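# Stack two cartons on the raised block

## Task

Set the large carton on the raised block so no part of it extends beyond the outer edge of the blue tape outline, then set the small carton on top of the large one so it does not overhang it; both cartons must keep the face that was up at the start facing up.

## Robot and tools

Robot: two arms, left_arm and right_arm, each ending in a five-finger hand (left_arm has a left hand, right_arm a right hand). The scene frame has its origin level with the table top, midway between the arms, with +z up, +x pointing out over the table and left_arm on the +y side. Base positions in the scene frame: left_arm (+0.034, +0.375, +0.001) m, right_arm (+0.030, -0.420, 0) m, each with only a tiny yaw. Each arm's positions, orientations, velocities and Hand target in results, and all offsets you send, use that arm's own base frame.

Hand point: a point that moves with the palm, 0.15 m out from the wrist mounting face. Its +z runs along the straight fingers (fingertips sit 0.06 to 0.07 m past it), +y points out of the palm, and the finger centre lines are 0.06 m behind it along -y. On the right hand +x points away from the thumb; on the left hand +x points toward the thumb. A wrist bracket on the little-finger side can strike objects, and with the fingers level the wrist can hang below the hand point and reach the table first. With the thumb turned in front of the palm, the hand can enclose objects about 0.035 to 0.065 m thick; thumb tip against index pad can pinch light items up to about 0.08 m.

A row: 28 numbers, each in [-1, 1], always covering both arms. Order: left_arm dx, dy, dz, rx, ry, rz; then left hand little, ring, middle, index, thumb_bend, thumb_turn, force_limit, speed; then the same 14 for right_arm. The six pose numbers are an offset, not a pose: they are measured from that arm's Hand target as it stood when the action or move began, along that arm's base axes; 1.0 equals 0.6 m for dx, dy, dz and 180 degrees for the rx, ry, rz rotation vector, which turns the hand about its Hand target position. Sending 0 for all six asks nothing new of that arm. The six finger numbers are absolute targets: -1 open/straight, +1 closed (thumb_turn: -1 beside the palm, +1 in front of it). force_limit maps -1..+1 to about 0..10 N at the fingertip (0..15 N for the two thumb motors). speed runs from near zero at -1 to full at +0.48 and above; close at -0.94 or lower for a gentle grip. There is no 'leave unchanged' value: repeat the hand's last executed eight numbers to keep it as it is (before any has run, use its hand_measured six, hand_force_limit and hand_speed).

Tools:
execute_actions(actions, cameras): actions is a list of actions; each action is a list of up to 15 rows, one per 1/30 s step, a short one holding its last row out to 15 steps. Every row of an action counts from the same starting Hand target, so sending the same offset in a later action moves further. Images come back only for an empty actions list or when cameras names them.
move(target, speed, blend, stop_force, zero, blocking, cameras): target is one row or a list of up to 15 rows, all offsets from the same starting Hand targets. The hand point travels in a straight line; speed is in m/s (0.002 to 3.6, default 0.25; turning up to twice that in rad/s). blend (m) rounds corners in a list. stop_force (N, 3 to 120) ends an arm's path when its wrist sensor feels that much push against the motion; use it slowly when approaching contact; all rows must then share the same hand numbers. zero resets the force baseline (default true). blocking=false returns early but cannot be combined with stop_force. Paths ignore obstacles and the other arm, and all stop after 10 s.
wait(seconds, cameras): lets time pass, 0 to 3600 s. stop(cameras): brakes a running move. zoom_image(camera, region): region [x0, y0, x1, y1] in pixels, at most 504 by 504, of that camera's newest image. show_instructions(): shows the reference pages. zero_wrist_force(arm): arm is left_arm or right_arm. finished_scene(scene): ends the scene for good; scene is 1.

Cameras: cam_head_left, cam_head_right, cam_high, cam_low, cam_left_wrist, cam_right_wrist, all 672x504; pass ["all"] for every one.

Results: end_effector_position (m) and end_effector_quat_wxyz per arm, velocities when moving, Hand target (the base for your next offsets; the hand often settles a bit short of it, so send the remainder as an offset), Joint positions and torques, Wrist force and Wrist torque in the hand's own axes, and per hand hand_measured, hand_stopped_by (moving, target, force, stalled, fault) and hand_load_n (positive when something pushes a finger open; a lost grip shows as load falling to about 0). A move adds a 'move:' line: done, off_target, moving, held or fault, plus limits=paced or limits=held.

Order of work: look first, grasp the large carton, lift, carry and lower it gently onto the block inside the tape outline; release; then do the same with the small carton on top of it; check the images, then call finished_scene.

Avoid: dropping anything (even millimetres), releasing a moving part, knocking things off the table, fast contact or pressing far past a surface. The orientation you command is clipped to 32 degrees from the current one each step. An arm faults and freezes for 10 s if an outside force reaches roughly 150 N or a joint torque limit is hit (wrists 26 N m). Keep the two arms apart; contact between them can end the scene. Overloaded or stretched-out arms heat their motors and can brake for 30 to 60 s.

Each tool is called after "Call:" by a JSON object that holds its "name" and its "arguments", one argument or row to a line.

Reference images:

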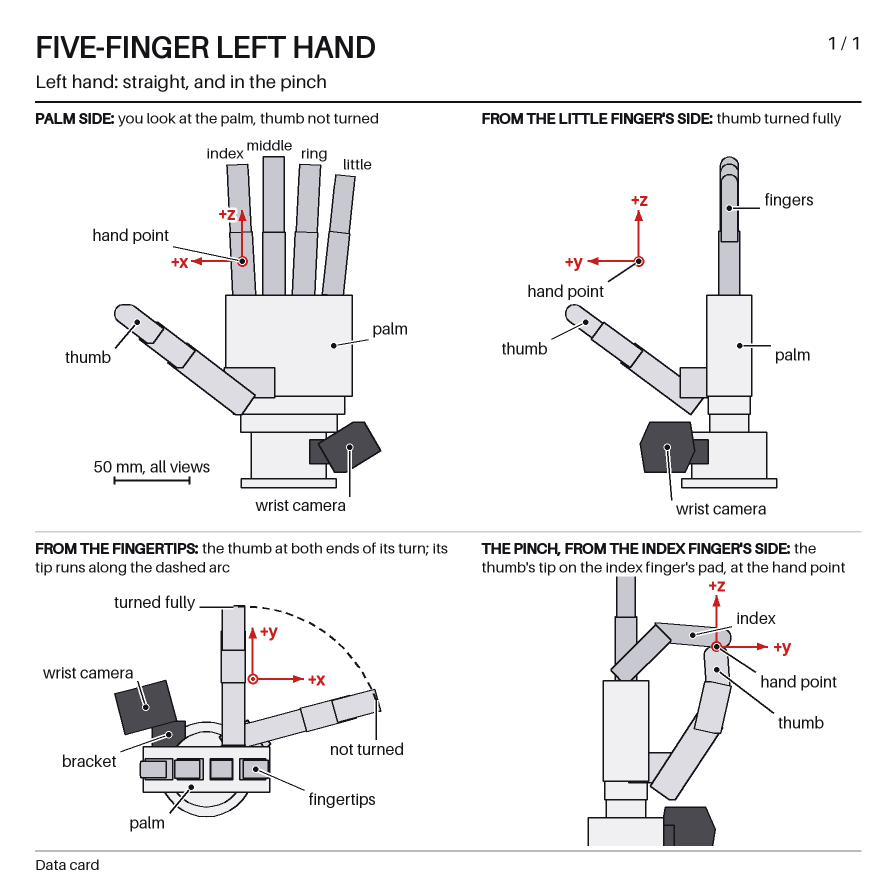

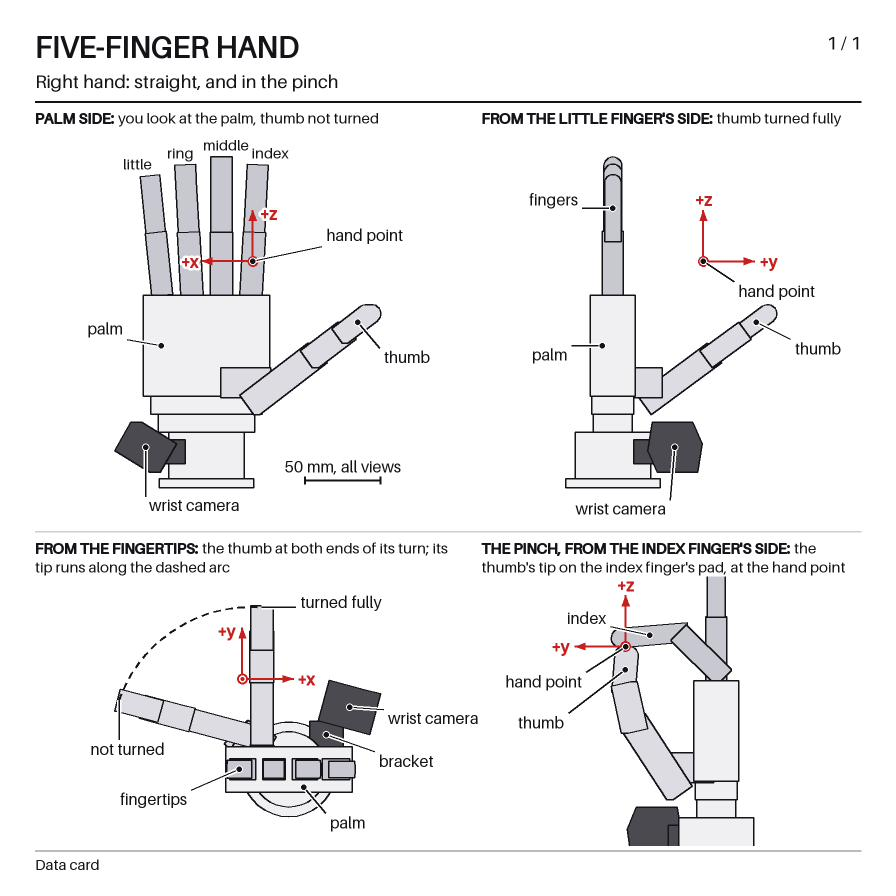

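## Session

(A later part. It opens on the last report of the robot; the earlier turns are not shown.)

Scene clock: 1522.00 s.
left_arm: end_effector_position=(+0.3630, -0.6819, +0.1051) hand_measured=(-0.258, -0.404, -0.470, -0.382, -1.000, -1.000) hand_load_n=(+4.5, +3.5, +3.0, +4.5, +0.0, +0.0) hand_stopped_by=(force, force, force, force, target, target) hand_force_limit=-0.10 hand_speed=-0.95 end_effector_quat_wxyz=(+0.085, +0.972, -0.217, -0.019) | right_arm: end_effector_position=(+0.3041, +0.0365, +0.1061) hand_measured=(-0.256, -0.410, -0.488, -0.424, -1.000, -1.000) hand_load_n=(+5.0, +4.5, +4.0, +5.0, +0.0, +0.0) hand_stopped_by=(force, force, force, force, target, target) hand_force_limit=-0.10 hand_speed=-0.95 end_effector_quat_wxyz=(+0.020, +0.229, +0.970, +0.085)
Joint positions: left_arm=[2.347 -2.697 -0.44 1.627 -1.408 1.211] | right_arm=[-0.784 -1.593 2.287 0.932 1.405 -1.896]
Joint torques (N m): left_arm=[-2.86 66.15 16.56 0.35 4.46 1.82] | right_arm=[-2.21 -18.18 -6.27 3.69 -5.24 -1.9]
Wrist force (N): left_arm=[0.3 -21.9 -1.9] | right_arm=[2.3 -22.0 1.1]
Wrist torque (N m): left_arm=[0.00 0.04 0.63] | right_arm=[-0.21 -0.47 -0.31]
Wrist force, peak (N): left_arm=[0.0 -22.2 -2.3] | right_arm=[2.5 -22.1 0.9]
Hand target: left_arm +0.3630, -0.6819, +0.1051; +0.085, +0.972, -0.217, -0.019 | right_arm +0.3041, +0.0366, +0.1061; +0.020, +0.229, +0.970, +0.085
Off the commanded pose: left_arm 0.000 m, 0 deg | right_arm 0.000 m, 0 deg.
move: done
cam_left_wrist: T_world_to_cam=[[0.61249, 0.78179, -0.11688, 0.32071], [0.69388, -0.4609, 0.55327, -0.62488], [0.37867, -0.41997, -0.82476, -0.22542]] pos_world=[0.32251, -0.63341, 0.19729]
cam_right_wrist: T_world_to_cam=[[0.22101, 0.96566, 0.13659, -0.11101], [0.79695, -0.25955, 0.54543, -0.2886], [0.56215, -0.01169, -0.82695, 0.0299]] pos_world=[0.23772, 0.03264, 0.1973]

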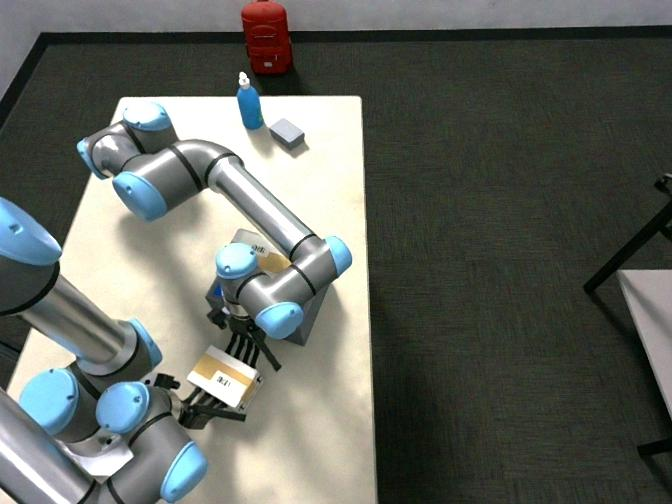

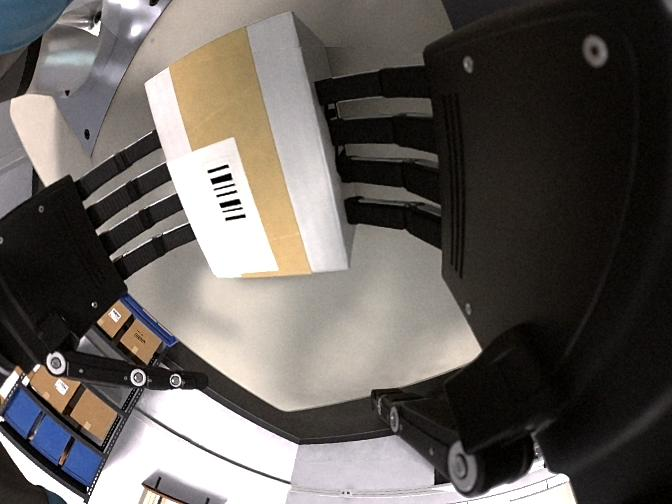

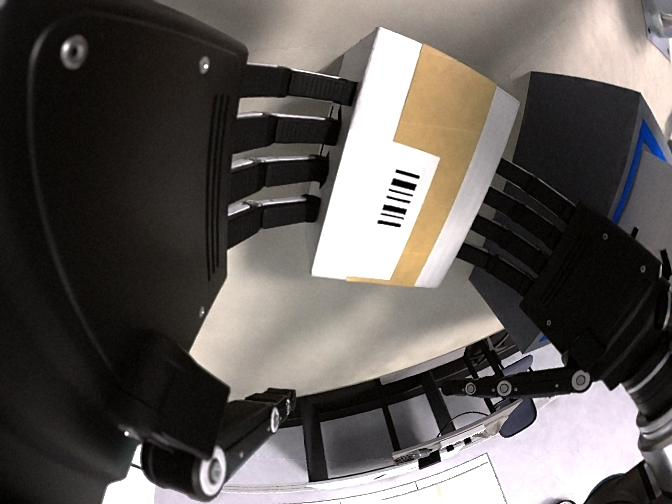

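Call:
{"name": "move", "arguments": {
  "target": [0, 0, 0.0333, 0, 0, 0, 0.2, 0.2, 0.2, 0.2, -1, -1, -0.1, -0.95, 0, 0, 0.0333, 0, 0, 0, 0.2, 0.2, 0.2, 0.2, -1, -1, -0.1, -0.95],
  "speed": 0.03,
  "cameras": ["cam_high", "cam_left_wrist", "cam_right_wrist"]
}}

Scene clock: 1575.67 s.
left_arm: end_effector_position=(+0.3630, -0.6819, +0.1251) hand_measured=(-0.258, -0.404, -0.470, -0.382, -1.000, -1.000) hand_load_n=(+4.5, +3.5, +3.0, +4.0, +0.0, +0.0) hand_stopped_by=(force, force, force, force, target, target) hand_force_limit=-0.10 hand_speed=-0.95 end_effector_quat_wxyz=(+0.085, +0.972, -0.217, -0.019) | right_arm: end_effector_position=(+0.3041, +0.0366, +0.1261) hand_measured=(-0.256, -0.410, -0.488, -0.424, -1.000, -1.000) hand_load_n=(+5.0, +5.0, +4.5, +5.5, +0.0, +0.0) hand_stopped_by=(force, force, force, force, target, target) hand_force_limit=-0.10 hand_speed=-0.95 end_effector_quat_wxyz=(+0.020, +0.229, +0.970, +0.085)
Joint positions: left_arm=[2.347 -2.701 -0.382 1.572 -1.408 1.211] | right_arm=[-0.783 -1.631 2.258 0.998 1.405 -1.895]
Joint torques (N m): left_arm=[-14.68 57.44 28.44 -2.04 4.89 -0.64] | right_arm=[-3.06 -18.38 -18 5.52 -7.56 -1.55]
Wrist force (N): left_arm=[0.3 -22.4 -2.1] | right_arm=[3.4 -22.4 1.9]
Wrist torque (N m): left_arm=[-0.03 0.07 0.65] | right_arm=[-0.23 -0.54 -0.30]
Wrist force, peak (N): left_arm=[0.4 -22.6 -1.4] | right_arm=[3.0 -22.8 2.4]
Hand target: left_arm +0.3630, -0.6819, +0.1251; +0.085, +0.972, -0.217, -0.019 | right_arm +0.3041, +0.0366, +0.1261; +0.020, +0.229, +0.970, +0.085
Off the commanded pose: left_arm 0.000 m, 0 deg | right_arm 0.000 m, 0 deg.
move: done
cam_left_wrist: T_world_to_cam=[[0.6125, 0.78176, -0.11705, 0.32307], [0.69391, -0.46083, 0.55328, -0.63591], [0.3786, -0.4201, -0.82473, -0.209]] pos_world=[0.32251, -0.63341, 0.21729]
cam_right_wrist: T_world_to_cam=[[0.22093, 0.96566, 0.13669, -0.11374], [0.7969, -0.25954, 0.54553, -0.29951], [0.56227, -0.0116, -0.82687, 0.04639]] pos_world=[0.23772, 0.03264, 0.2173]

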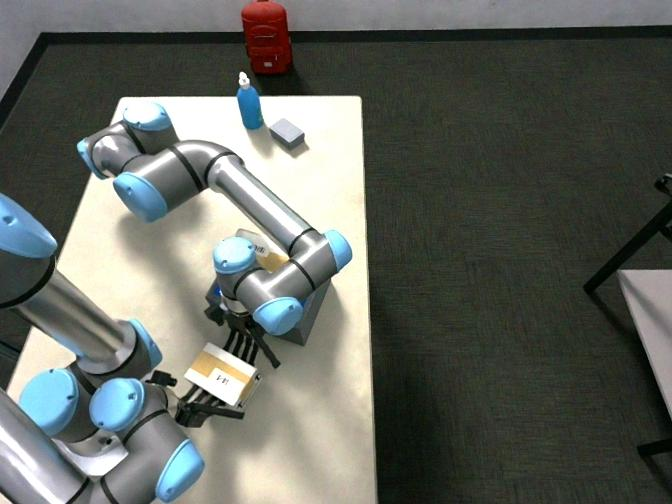

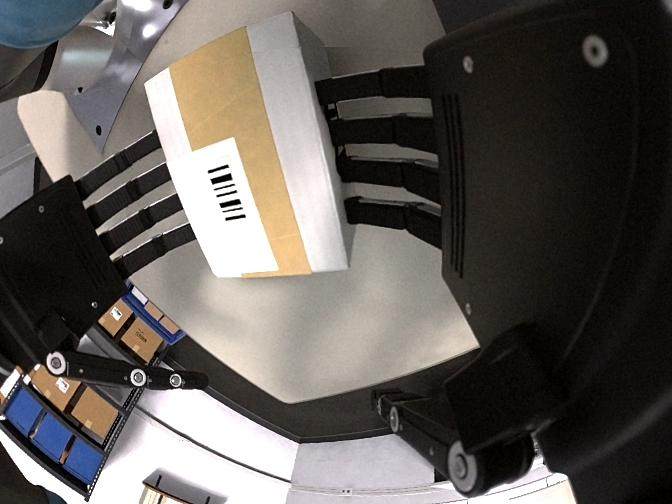

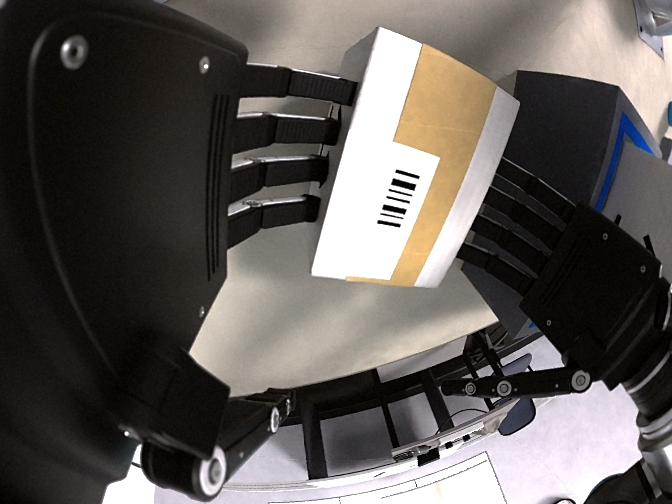

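Call:
{"name": "move", "arguments": {
  "target": [
    [-0.0223, 0.0322, 0.025, 0, 0, 0.025, 0.2, 0.2, 0.2, 0.2, -1, -1, -0.1, -0.95, -0.0132, 0.029, 0.025, 0, 0, 0.025, 0.2, 0.2, 0.2, 0.2, -1, -1, -0.1, -0.95],
    [-0.0443, 0.0625, 0.05, 0, 0, 0.05, 0.2, 0.2, 0.2, 0.2, -1, -1, -0.1, -0.95, -0.0257, 0.0567, 0.05, 0, 0, 0.05, 0.2, 0.2, 0.2, 0.2, -1, -1, -0.1, -0.95]
  ],
  "speed": 0.05,
  "blend": 0.005
}}

Scene clock: 1583.13 s.
left_arm: end_effector_position=(+0.3364, -0.6444, +0.1551) hand_measured=(-0.258, -0.404, -0.470, -0.382, -1.000, -1.000) hand_load_n=(+6.0, +5.0, +4.5, +5.0, +0.0, +0.0) hand_stopped_by=(force, force, force, force, target, target) hand_force_limit=-0.10 hand_speed=-0.95 end_effector_quat_wxyz=(+0.086, +0.986, -0.140, -0.012) | right_arm: end_effector_position=(+0.2887, +0.0706, +0.1561) hand_measured=(-0.258, -0.410, -0.488, -0.424, -1.000, -1.000) hand_load_n=(+7.0, +7.0, +7.5, +8.5, +0.0, +0.0) hand_stopped_by=(force, force, force, force, target, target) hand_force_limit=-0.10 hand_speed=-0.95 end_effector_quat_wxyz=(+0.014, +0.152, +0.985, +0.086)
Joint positions: left_arm=[2.341 -2.452 -0.775 1.742 -1.42 1.046] | right_arm=[-0.701 -1.695 2.226 1.106 1.41 -1.97]
Joint torques (N m): left_arm=[-19.85 64.9 15.68 3.73 4.74 -1.73] | right_arm=[14.43 -16.06 -15.51 7.8 -5.27 -2.07]
Wrist force (N): left_arm=[-5.3 -30.7 -4.2] | right_arm=[-1.7 -31.9 1.2]
Wrist torque (N m): left_arm=[0.36 0.03 1.03] | right_arm=[0.01 -0.55 -0.53]
Wrist force, peak (N): left_arm=[-5.4 -30.9 -4.3] | right_arm=[-1.4 -32.0 1.4]
Hand target: left_arm +0.3364, -0.6444, +0.1551; +0.086, +0.986, -0.140, -0.012 | right_arm +0.2887, +0.0706, +0.1561; +0.014, +0.152, +0.985, +0.086
Off the commanded pose: left_arm 0.000 m, 0 deg | right_arm 0.000 m, 0 deg.
move: done

Call:
{"name": "move", "arguments": {
  "target": [-0.001, 0.0272, 0.1333, 0, 0, 0, 0.2, 0.2, 0.2, 0.2, -1, -1, -0.1, -0.95, 0, 0.0228, 0.1333, 0, 0, 0, 0.2, 0.2, 0.2, 0.2, -1, -1, -0.1, -0.95],
  "speed": 0.06,
  "cameras": ["cam_high", "cam_low"]
}}

Scene clock: 1597.93 s.
left_arm: end_effector_position=(+0.3358, -0.6281, +0.2350) hand_measured=(-0.258, -0.404, -0.470, -0.382, -1.000, -1.000) hand_load_n=(+3.5, +2.5, +2.5, +3.0, +0.0, +0.0) hand_stopped_by=(force, force, force, force, target, target) hand_force_limit=-0.10 hand_speed=-0.95 end_effector_quat_wxyz=(+0.086, +0.986, -0.140, -0.012) | right_arm: end_effector_position=(+0.2887, +0.0843, +0.2361) hand_measured=(-0.258, -0.410, -0.488, -0.424, -1.000, -1.000) hand_load_n=(+3.0, +4.0, +3.5, +4.5, +0.0, +0.0) hand_stopped_by=(force, force, force, force, target, target) hand_force_limit=-0.10 hand_speed=-0.95 end_effector_quat_wxyz=(+0.014, +0.152, +0.985, +0.086)
Joint positions: left_arm=[2.359 -2.399 -0.668 1.58 -1.418 1.065] | right_arm=[-0.643 -1.788 2.075 1.341 1.406 -1.912]
Joint torques (N m): left_arm=[4.83 62.53 28.32 -1.85 3.9 2] | right_arm=[9.98 -15.07 -22.42 4.98 -4.03 1.7]
Wrist force (N): left_arm=[0.4 -14.6 -1.7] | right_arm=[3.2 -14.8 2.7]
Wrist torque (N m): left_arm=[0.13 0.03 0.34] | right_arm=[-0.08 -0.57 -0.19]
Wrist force, peak (N): left_arm=[-5.5 -30.9 -4.9] | right_arm=[-1.0 -32.2 2.0]
Hand target: left_arm +0.3358, -0.6281, +0.2351; +0.086, +0.986, -0.140, -0.012 | right_arm +0.2887, +0.0843, +0.2361; +0.014, +0.152, +0.985, +0.086
Off the commanded pose: left_arm 0.000 m, 0 deg | right_arm 0.000 m, 0 deg.
move: done

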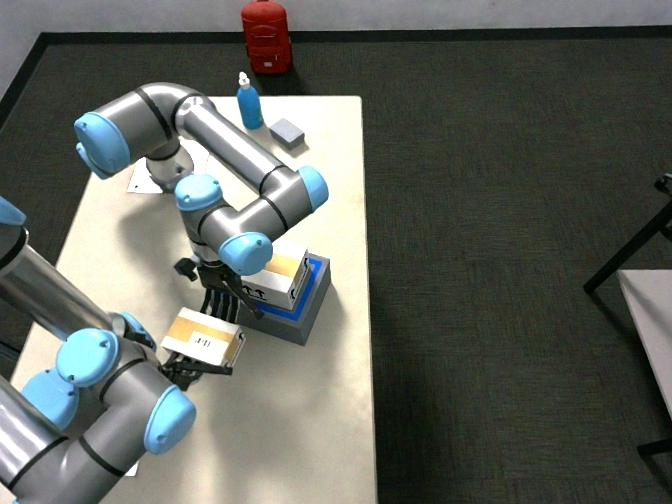

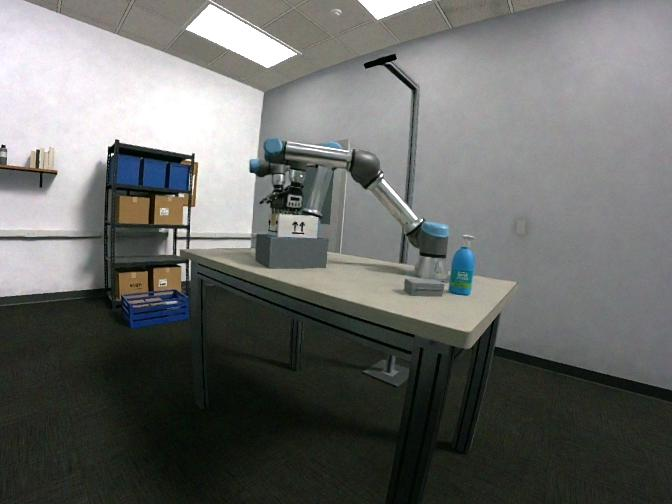

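Call:
{"name": "move", "arguments": {
  "target": [-0.0018, 0.0458, 0.1583, 0, 0, 0, 0.2, 0.2, 0.2, 0.2, -1, -1, -0.1, -0.95, 0, 0.0475, 0.1583, 0, 0, 0, 0.2, 0.2, 0.2, 0.2, -1, -1, -0.1, -0.95],
  "speed": 0.06
}}

Scene clock: 1611.80 s.
left_arm: end_effector_position=(+0.3347, -0.6006, +0.3300) hand_measured=(-0.258, -0.404, -0.470, -0.382, -1.000, -1.000) hand_load_n=(+4.0, +4.0, +3.5, +4.0, +0.0, +0.0) hand_stopped_by=(force, force, force, force, target, target) hand_force_limit=-0.10 hand_speed=-0.95 end_effector_quat_wxyz=(+0.086, +0.986, -0.140, -0.012) | right_arm: end_effector_position=(+0.2887, +0.1128, +0.3311) hand_measured=(-0.258, -0.410, -0.488, -0.424, -1.000, -1.000) hand_load_n=(+5.5, +5.5, +5.0, +6.0, +0.0, +0.0) hand_stopped_by=(force, force, force, force, target, target) hand_force_limit=-0.10 hand_speed=-0.95 end_effector_quat_wxyz=(+0.014, +0.152, +0.985, +0.086)
Joint positions: left_arm=[2.391 -2.372 -0.47 1.35 -1.416 1.097] | right_arm=[-0.514 -1.822 1.849 1.579 1.4 -1.782]
Joint torques (N m): left_arm=[0.93 46.26 27.16 -1.55 4.14 2.24] | right_arm=[11.9 -1.54 -23.22 5.09 -3.74 1.57]
Wrist force (N): left_arm=[0.7 -23.1 -2.6] | right_arm=[3.6 -23.7 1.7]
Wrist torque (N m): left_arm=[0.09 0.00 0.65] | right_arm=[-0.18 -0.54 -0.47]
Wrist force, peak (N): left_arm=[1.0 -23.6 -3.3] | right_arm=[3.7 -24.4 2.1]
Hand target: left_arm +0.3347, -0.6006, +0.3300; +0.086, +0.986, -0.140, -0.012 | right_arm +0.2887, +0.1128, +0.3311; +0.014, +0.152, +0.985, +0.086
Off the commanded pose: left_arm 0.000 m, 0 deg | right_arm 0.000 m, 0 deg.
move: done

Call:
{"name": "move", "arguments": {
  "target": [0.0908, 0.1305, 0, 0, 0, 0, 0.2, 0.2, 0.2, 0.2, -1, -1, -0.1, -0.95, 0.0942, 0.128, 0, 0, 0, 0, 0.2, 0.2, 0.2, 0.2, -1, -1, -0.1, -0.95],
  "speed": 0.06
}}

Scene clock: 1620.07 s.
left_arm: end_effector_position=(+0.3892, -0.5223, +0.3300) hand_measured=(-0.258, -0.404, -0.470, -0.382, -1.000, -1.000) hand_load_n=(+4.0, +3.5, +3.0, +3.5, +0.0, +0.0) hand_stopped_by=(force, force, force, force, target, target) hand_force_limit=-0.10 hand_speed=-0.95 end_effector_quat_wxyz=(+0.086, +0.986, -0.140, -0.012) | right_arm: end_effector_position=(+0.3452, +0.1895, +0.3311) hand_measured=(-0.258, -0.410, -0.488, -0.424, -1.000, -1.000) hand_load_n=(+4.5, +5.0, +4.5, +5.5, +0.0, +0.0) hand_stopped_by=(force, force, force, force, target, target) hand_force_limit=-0.10 hand_speed=-0.95 end_effector_quat_wxyz=(+0.014, +0.152, +0.985, +0.086)
Joint positions: left_arm=[2.559 -2.253 -0.686 1.42 -1.405 1.267] | right_arm=[-0.116 -1.621 1.663 1.495 1.4 -1.378]
Joint torques (N m): left_arm=[1.36 57.04 11.37 0.36 6.13 2.04] | right_arm=[11.88 -10.34 -25.69 0.04 -3.2 1.7]
Wrist force (N): left_arm=[0.9 -20.6 -1.6] | right_arm=[3.7 -21.3 2.2]
Wrist torque (N m): left_arm=[0.09 0.00 0.56] | right_arm=[-0.12 -0.56 -0.38]
Wrist force, peak (N): left_arm=[0.7 -23.0 -2.8] | right_arm=[3.4 -24.0 1.5]
Hand target: left_arm +0.3892, -0.5223, +0.3300; +0.086, +0.986, -0.140, -0.012 | right_arm +0.3452, +0.1896, +0.3311; +0.014, +0.152, +0.985, +0.086
Off the commanded pose: left_arm 0.000 m, 0 deg | right_arm 0.000 m, 0 deg.
move: done

Call:
{"name": "move", "arguments": {
  "target": [0.0908, 0.1303, 0, 0, 0, 0, 0.2, 0.2, 0.2, 0.2, -1, -1, -0.1, -0.95, 0.0942, 0.1282, 0, 0, 0, 0, 0.2, 0.2, 0.2, 0.2, -1, -1, -0.1, -0.95],
  "speed": 0.06,
  "cameras": ["all"]
}}

Call:
{"name": "zoom_image", "arguments": {
  "camera": "cam_left_wrist",
  "region": [40, 0, 440, 400]
}}

Call:
{"name": "zoom_image", "arguments": {
  "camera": "cam_right_wrist",
  "region": [240, 0, 640, 400]
}}

Call:
{"name": "zoom_image", "arguments": {
  "camera": "cam_low",
  "region": [220, 160, 380, 290]
}}

Call:
{"name": "zoom_image", "arguments": {
  "camera": "cam_high",
  "region": [150, 180, 350, 360]
}}

Scene clock: 1629.30 s.
left_arm: end_effector_position=(+0.4437, -0.4442, +0.3300) hand_measured=(-0.258, -0.404, -0.470, -0.382, -1.000, -1.000) hand_load_n=(+4.0, +4.0, +3.0, +4.0, +0.0, +0.0) hand_stopped_by=(force, force, force, force, target, target) hand_force_limit=-0.10 hand_speed=-0.95 end_effector_quat_wxyz=(+0.086, +0.986, -0.140, -0.012) | right_arm: end_effector_position=(+0.4017, +0.2664, +0.3311) hand_measured=(-0.258, -0.410, -0.488, -0.424, -1.000, -1.000) hand_load_n=(+4.5, +4.5, +4.0, +5.5, +0.0, +0.0) hand_stopped_by=(force, force, force, force, target, target) hand_force_limit=-0.10 hand_speed=-0.95 end_effector_quat_wxyz=(+0.014, +0.152, +0.985, +0.086)
Joint positions: left_arm=[2.733 -2.208 -0.769 1.428 -1.398 1.443] | right_arm=[0.127 -1.41 1.429 1.477 1.413 -1.132]
Joint torques (N m): left_arm=[2.7 55.45 10.02 -3.27 6.24 2.16] | right_arm=[12.06 -19.58 -25.92 1.58 -2.56 1.49]
Wrist force (N): left_arm=[1.2 -20.6 -1.5] | right_arm=[3.8 -21.0 2.3]
Wrist torque (N m): left_arm=[0.09 -0.01 0.56] | right_arm=[-0.13 -0.57 -0.39]
Wrist force, peak (N): left_arm=[0.7 -20.9 -2.2] | right_arm=[3.8 -21.5 2.1]
Hand target: left_arm +0.4437, -0.4441, +0.3300; +0.086, +0.986, -0.140, -0.012 | right_arm +0.4017, +0.2665, +0.3311; +0.014, +0.152, +0.985, +0.086
Off the commanded pose: left_arm 0.000 m, 0 deg | right_arm 0.000 m, 0 deg.
move: done
cam_left_wrist: T_world_to_cam=[[0.4827, 0.86795, -0.11686, 0.20766], [0.75738, -0.3467, 0.55333, -0.67321], [0.43975, -0.35561, -0.82472, 0.03093]] pos_world=[0.39604, -0.40265, 0.42229]
cam_right_wrist: T_world_to_cam=[[0.06714, 0.98834, 0.13669, -0.32956], [0.82772, -0.13167, 0.54548, -0.47584], [0.55711, 0.07652, -0.8269, 0.14233]] pos_world=[0.3367, 0.25218, 0.4223]

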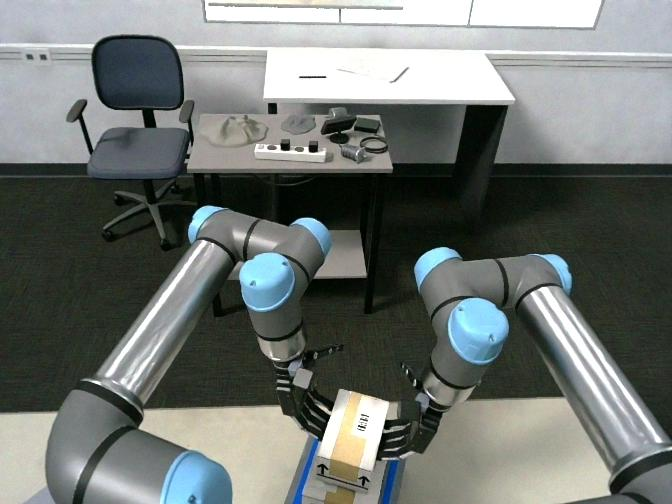

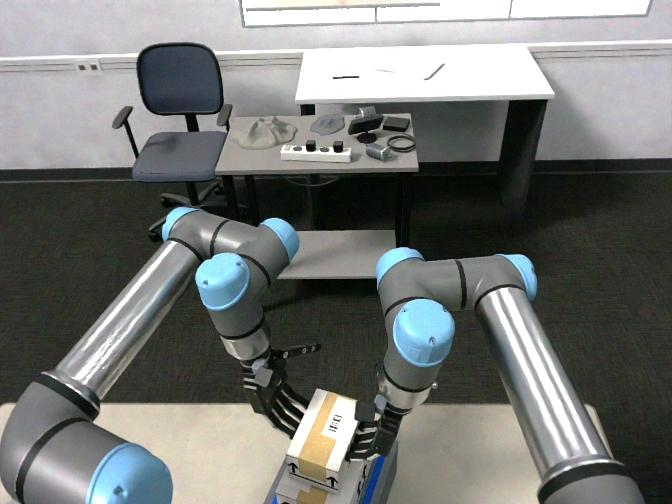

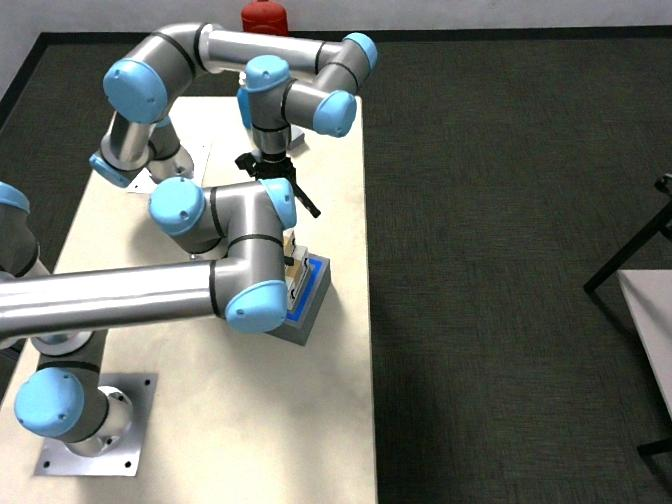

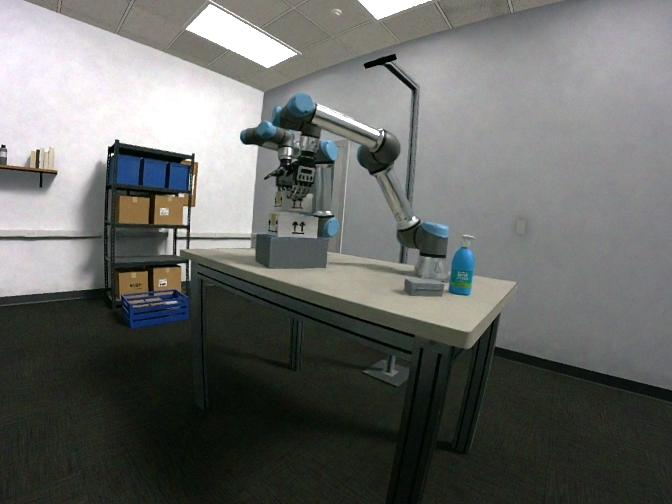

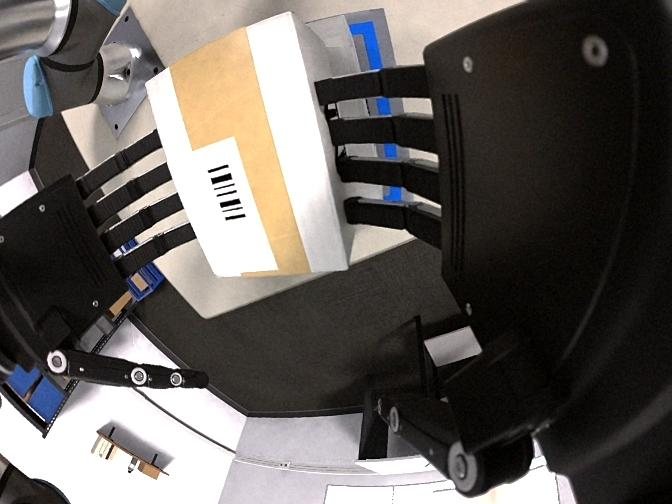

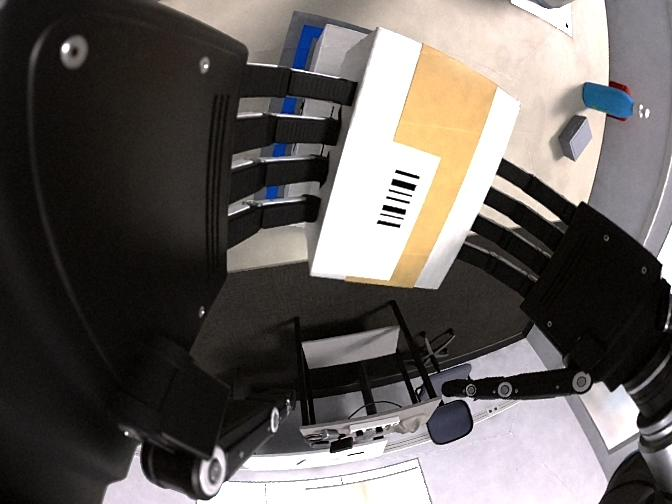

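Scaled by 1.260 from the camera's image (finer frame: 960x720).

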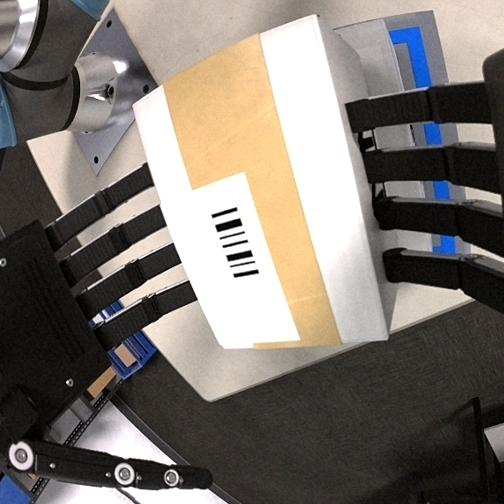

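Scaled by 1.260 from the camera's image (finer frame: 960x720).

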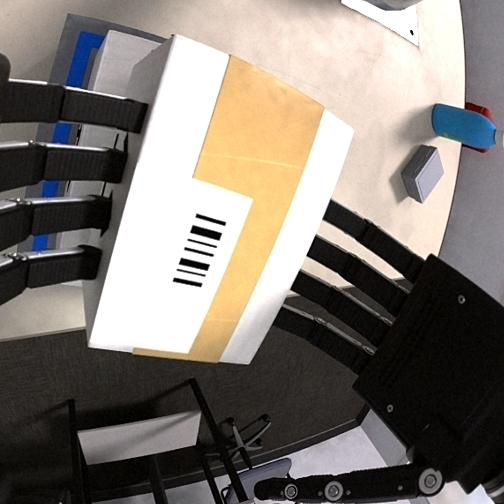

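Scaled by 3.150.

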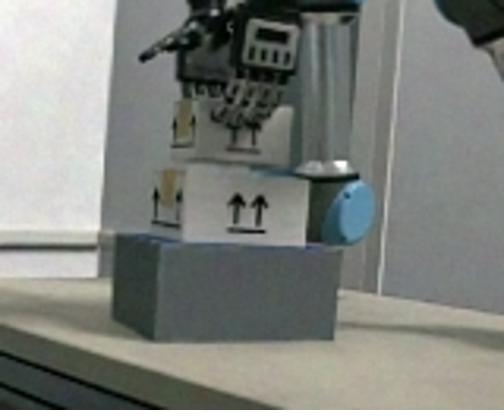

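Scaled by 2.520.

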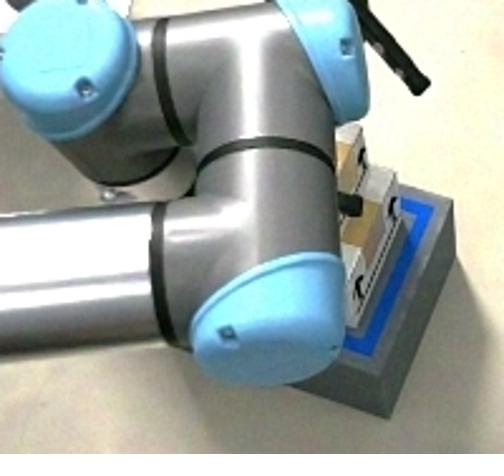

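Call:
{"name": "zoom_image", "arguments": {
  "camera": "cam_left_wrist",
  "region": [240, 0, 420, 290]
}}

Call:
{"name": "zoom_image", "arguments": {
  "camera": "cam_right_wrist",
  "region": [240, 0, 420, 290]
}}

Scaled by 1.738 from the camera's image (finer frame: 960x720).

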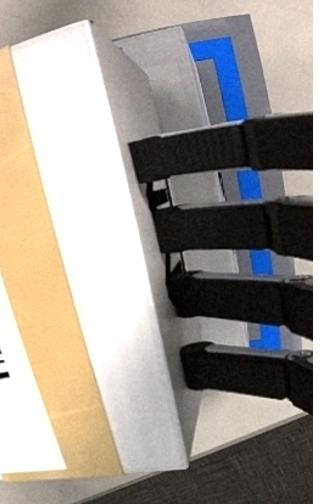

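Scaled by 1.738 from the camera's image (finer frame: 960x720).

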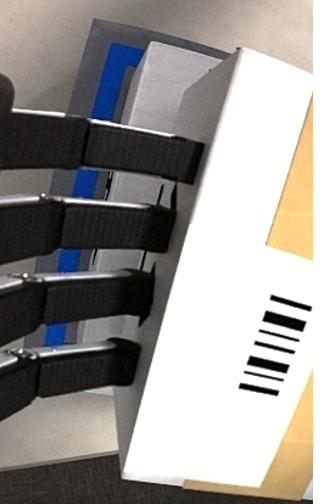

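Call:
{"name": "move", "arguments": {
  "target": [-0.0047, 0.0015, -0.02, 0, 0, 0, 0.2, 0.2, 0.2, 0.2, -1, -1, -0.1, -0.95, -0.0047, 0.0017, -0.02, 0, 0, 0, 0.2, 0.2, 0.2, 0.2, -1, -1, -0.1, -0.95],
  "speed": 0.03
}}

Call:
{"name": "move", "arguments": {
  "target": [0, 0, -0.0333, 0, 0, 0, 0.2, 0.2, 0.2, 0.2, -1, -1, -0.1, -0.95, 0, 0, -0.0333, 0, 0, 0, 0.2, 0.2, 0.2, 0.2, -1, -1, -0.1, -0.95],
  "speed": 0.006,
  "stop_force": 4,
  "cameras": ["cam_low", "cam_left_wrist", "cam_right_wrist"]
}}

Call:
{"name": "zoom_image", "arguments": {
  "camera": "cam_low",
  "region": [220, 160, 380, 290]
}}

Scene clock: 1667.23 s.
left_arm: end_effector_position=(+0.4409, -0.4432, +0.3181) hand_measured=(-0.258, -0.404, -0.470, -0.382, -1.000, -1.000) hand_load_n=(+4.0, +3.5, +3.5, +4.0, +0.0, +0.0) hand_stopped_by=(force, force, force, force, target, target) hand_force_limit=-0.10 hand_speed=-0.95 end_effector_quat_wxyz=(+0.086, +0.986, -0.140, -0.012) | right_arm: end_effector_position=(+0.3989, +0.2675, +0.3191) hand_measured=(-0.258, -0.410, -0.488, -0.424, -1.000, -1.000) hand_load_n=(+4.5, +4.5, +4.0, +5.5, -0.5, +0.0) hand_stopped_by=(force, force, force, force, target, target) hand_force_limit=-0.10 hand_speed=-0.95 end_effector_quat_wxyz=(+0.014, +0.152, +0.985, +0.086)
Joint positions: left_arm=[2.732 -2.193 -0.824 1.469 -1.398 1.442] | right_arm=[0.131 -1.414 1.464 1.445 1.413 -1.128]
Joint torques (N m): left_arm=[-17.63 55.52 10.49 -0.46 5.09 -1.52] | right_arm=[12.33 -33.63 -13.7 -1.08 -2.82 1.68]
Wrist force (N): left_arm=[0.5 -20.3 -2.1] | right_arm=[3.3 -20.6 1.9]
Wrist torque (N m): left_arm=[0.09 0.06 0.60] | right_arm=[-0.12 -0.49 -0.40]
Wrist force, peak (N): left_arm=[1.0 -20.9 -2.3] | right_arm=[3.9 -21.1 2.4]
Hand target: left_arm +0.4409, -0.4432, +0.3180; +0.086, +0.986, -0.140, -0.012 | right_arm +0.3989, +0.2675, +0.3191; +0.014, +0.152, +0.985, +0.086
Off the commanded pose: left_arm 0.000 m, 0 deg | right_arm 0.000 m, 0 deg.
move: done

Scene clock: 1668.63 s.
left_arm: end_effector_position=(+0.4408, -0.4432, +0.3153) hand_measured=(-0.258, -0.404, -0.470, -0.382, -1.000, -1.000) hand_load_n=(+4.0, +4.0, +3.0, +3.5, +0.0, +0.0) hand_stopped_by=(force, force, force, force, target, target) hand_force_limit=-0.10 hand_speed=-0.95 end_effector_quat_wxyz=(+0.086, +0.986, -0.140, -0.012) | right_arm: end_effector_position=(+0.3989, +0.2675, +0.3176) hand_measured=(-0.256, -0.410, -0.488, -0.424, -1.000, -1.000) hand_load_n=(+3.5, +4.0, +3.5, +4.0, +0.0, +0.0) hand_stopped_by=(force, force, force, force, target, target) hand_force_limit=-0.10 hand_speed=-0.95 end_effector_quat_wxyz=(+0.014, +0.152, +0.985, +0.086)
Joint positions: left_arm=[2.732 -2.192 -0.833 1.477 -1.398 1.442] | right_arm=[0.131 -1.414 1.468 1.441 1.413 -1.128]
Joint torques (N m): left_arm=[-18.36 40.12 26.81 -2.81 6.19 -1.5] | right_arm=[12.93 -28.5 -24.67 1.19 -3.27 1]
Wrist force (N): left_arm=[-1.5 -21.5 -3.7] | right_arm=[2.3 -21.9 -4.3]
Wrist torque (N m): left_arm=[0.19 0.12 0.58] | right_arm=[0.04 -0.38 -0.37]
Wrist force, peak (N): left_arm=[-1.0 -26.4 -9.0] | right_arm=[1.4 -23.1 -4.9]
Hand target: left_arm +0.4409, -0.4432, +0.3153; +0.086, +0.986, -0.140, -0.012 (not the last commanded pose) | right_arm +0.3989, +0.2675, +0.3176; +0.014, +0.152, +0.985, +0.086 (not the last commanded pose)
Off the commanded pose: left_arm 0.017 m, 0 deg | right_arm 0.019 m, 0 deg.
move: contact (left_arm, right_arm)
cam_left_wrist: T_world_to_cam=[[0.4827, 0.86796, -0.11685, 0.20641], [0.7574, -0.34673, 0.55329, -0.66256], [0.43971, -0.35557, -0.82476, 0.02035]] pos_world=[0.39324, -0.40165, 0.40749]
cam_right_wrist: T_world_to_cam=[[0.06714, 0.98833, 0.1367, -0.32852], [0.82767, -0.13168, 0.54554, -0.46604], [0.55718, 0.07651, -0.82686, 0.13261]] pos_world=[0.3339, 0.25318, 0.4088]

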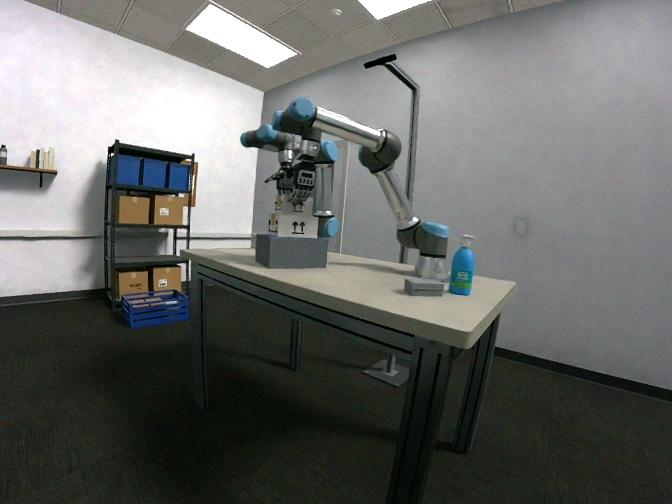

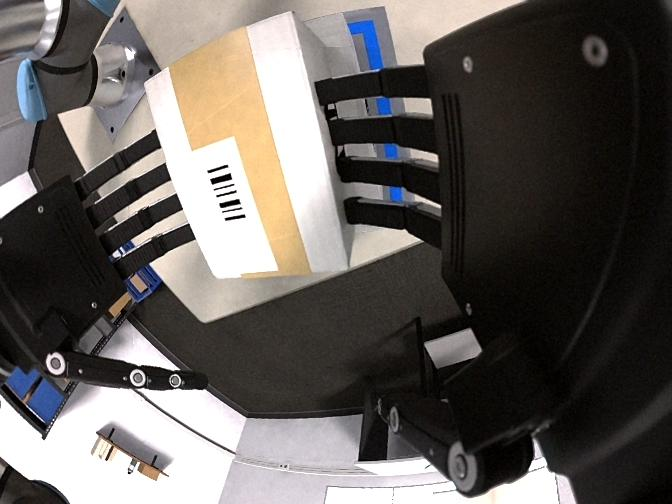

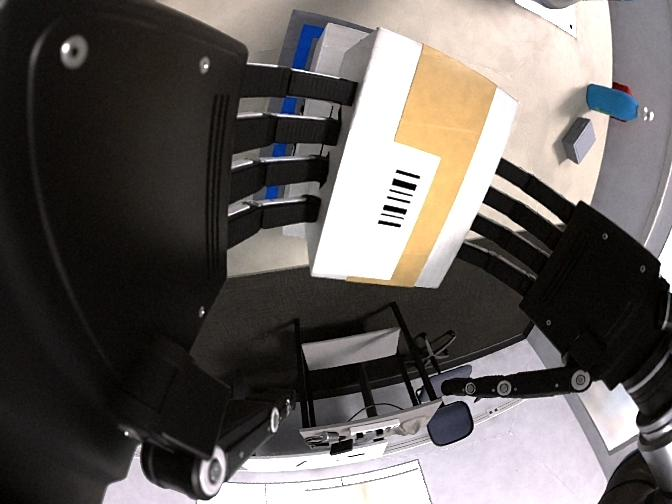

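Scaled by 3.150.

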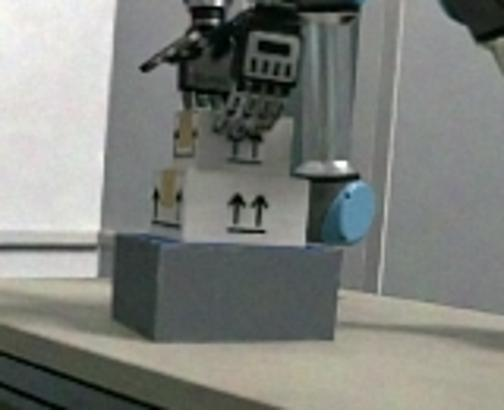

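Call:
{"name": "move", "arguments": {
  "target": [0, 0, 0, 0, 0, 0, -0.75, -0.75, -0.75, -0.75, -1, -1, -0.1, -0.88, 0, 0, 0, 0, 0, 0, -0.75, -0.75, -0.75, -0.75, -1, -1, -0.1, -0.88],
  "cameras": ["cam_low", "cam_left_wrist", "cam_right_wrist"]
}}

Call:
{"name": "zoom_image", "arguments": {
  "camera": "cam_low",
  "region": [220, 160, 380, 290]
}}

Scene clock: 1687.77 s.
left_arm: end_effector_position=(+0.4409, -0.4432, +0.3152) hand_measured=(-0.750, -0.750, -0.750, -0.750, -1.000, -1.000) hand_load_n=(+0.0, +0.0, +0.0, +0.0, +0.0, +0.0) hand_stopped_by=(target, target, target, target, target, target) hand_force_limit=-0.10 hand_speed=-0.88 end_effector_quat_wxyz=(+0.086, +0.986, -0.140, -0.012) | right_arm: end_effector_position=(+0.3989, +0.2675, +0.3176) hand_measured=(-0.750, -0.750, -0.750, -0.750, -1.000, -1.000) hand_load_n=(+0.0, +0.0, +0.0, +0.0, +0.0, +0.0) hand_stopped_by=(target, target, target, target, target, target) hand_force_limit=-0.10 hand_speed=-0.88 end_effector_quat_wxyz=(+0.014, +0.152, +0.985, +0.086)
Joint positions: left_arm=[2.732 -2.192 -0.833 1.477 -1.398 1.442] | right_arm=[0.131 -1.414 1.468 1.441 1.413 -1.128]
Joint torques (N m): left_arm=[10.46 45.74 9.4 -1.93 -0.8 -1.36] | right_arm=[-7.71 -19.57 -10.84 2.58 1.17 -0.61]
Wrist force (N): left_arm=[-0.7 0.6 -2.0] | right_arm=[2.3 -1.5 2.5]
Wrist torque (N m): left_arm=[0.20 0.09 -0.10] | right_arm=[-0.31 -0.47 0.11]
Wrist force, peak (N): left_arm=[-1.5 -22.0 -3.8] | right_arm=[2.2 -22.4 -3.4]
Hand target: left_arm +0.4409, -0.4432, +0.3153; +0.086, +0.986, -0.140, -0.012 | right_arm +0.3989, +0.2675, +0.3176; +0.014, +0.152, +0.985, +0.086
Off the commanded pose: left_arm 0.000 m, 0 deg | right_arm 0.000 m, 0 deg.
move: done
cam_left_wrist: T_world_to_cam=[[0.48272, 0.86794, -0.11689, 0.20637], [0.75743, -0.34675, 0.55322, -0.66263], [0.43963, -0.35559, -0.82479, 0.02035]] pos_world=[0.39333, -0.40165, 0.40749]
cam_right_wrist: T_world_to_cam=[[0.06713, 0.98834, 0.13669, -0.32852], [0.82767, -0.13167, 0.54555, -0.46604], [0.55718, 0.07651, -0.82686, 0.13261]] pos_world=[0.3339, 0.25318, 0.4088]

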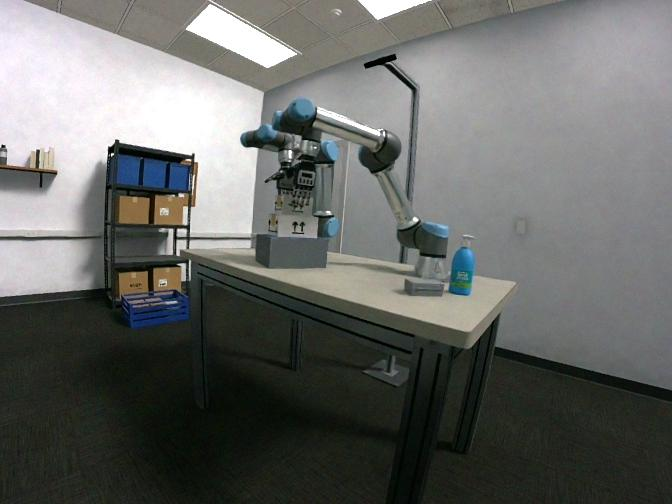

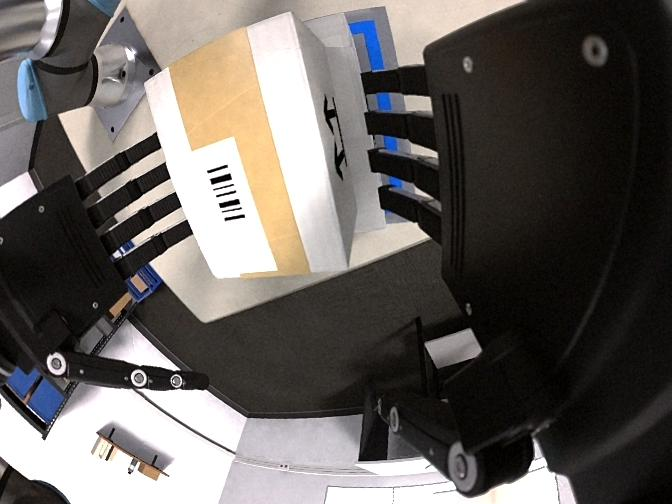

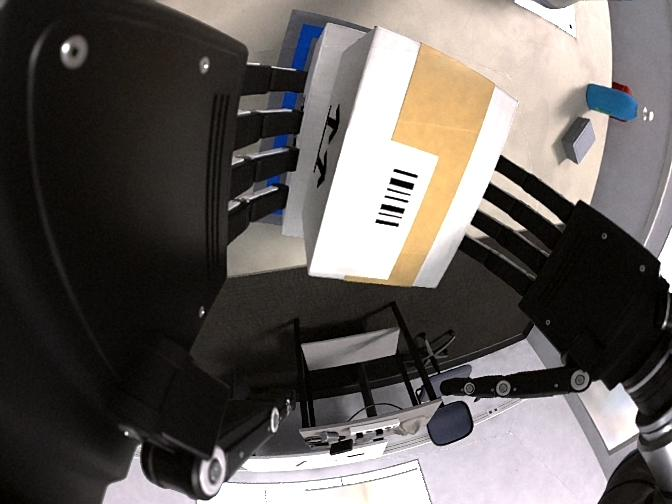

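Scaled by 3.150.

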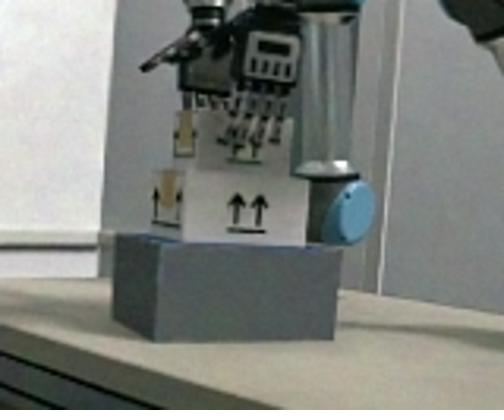

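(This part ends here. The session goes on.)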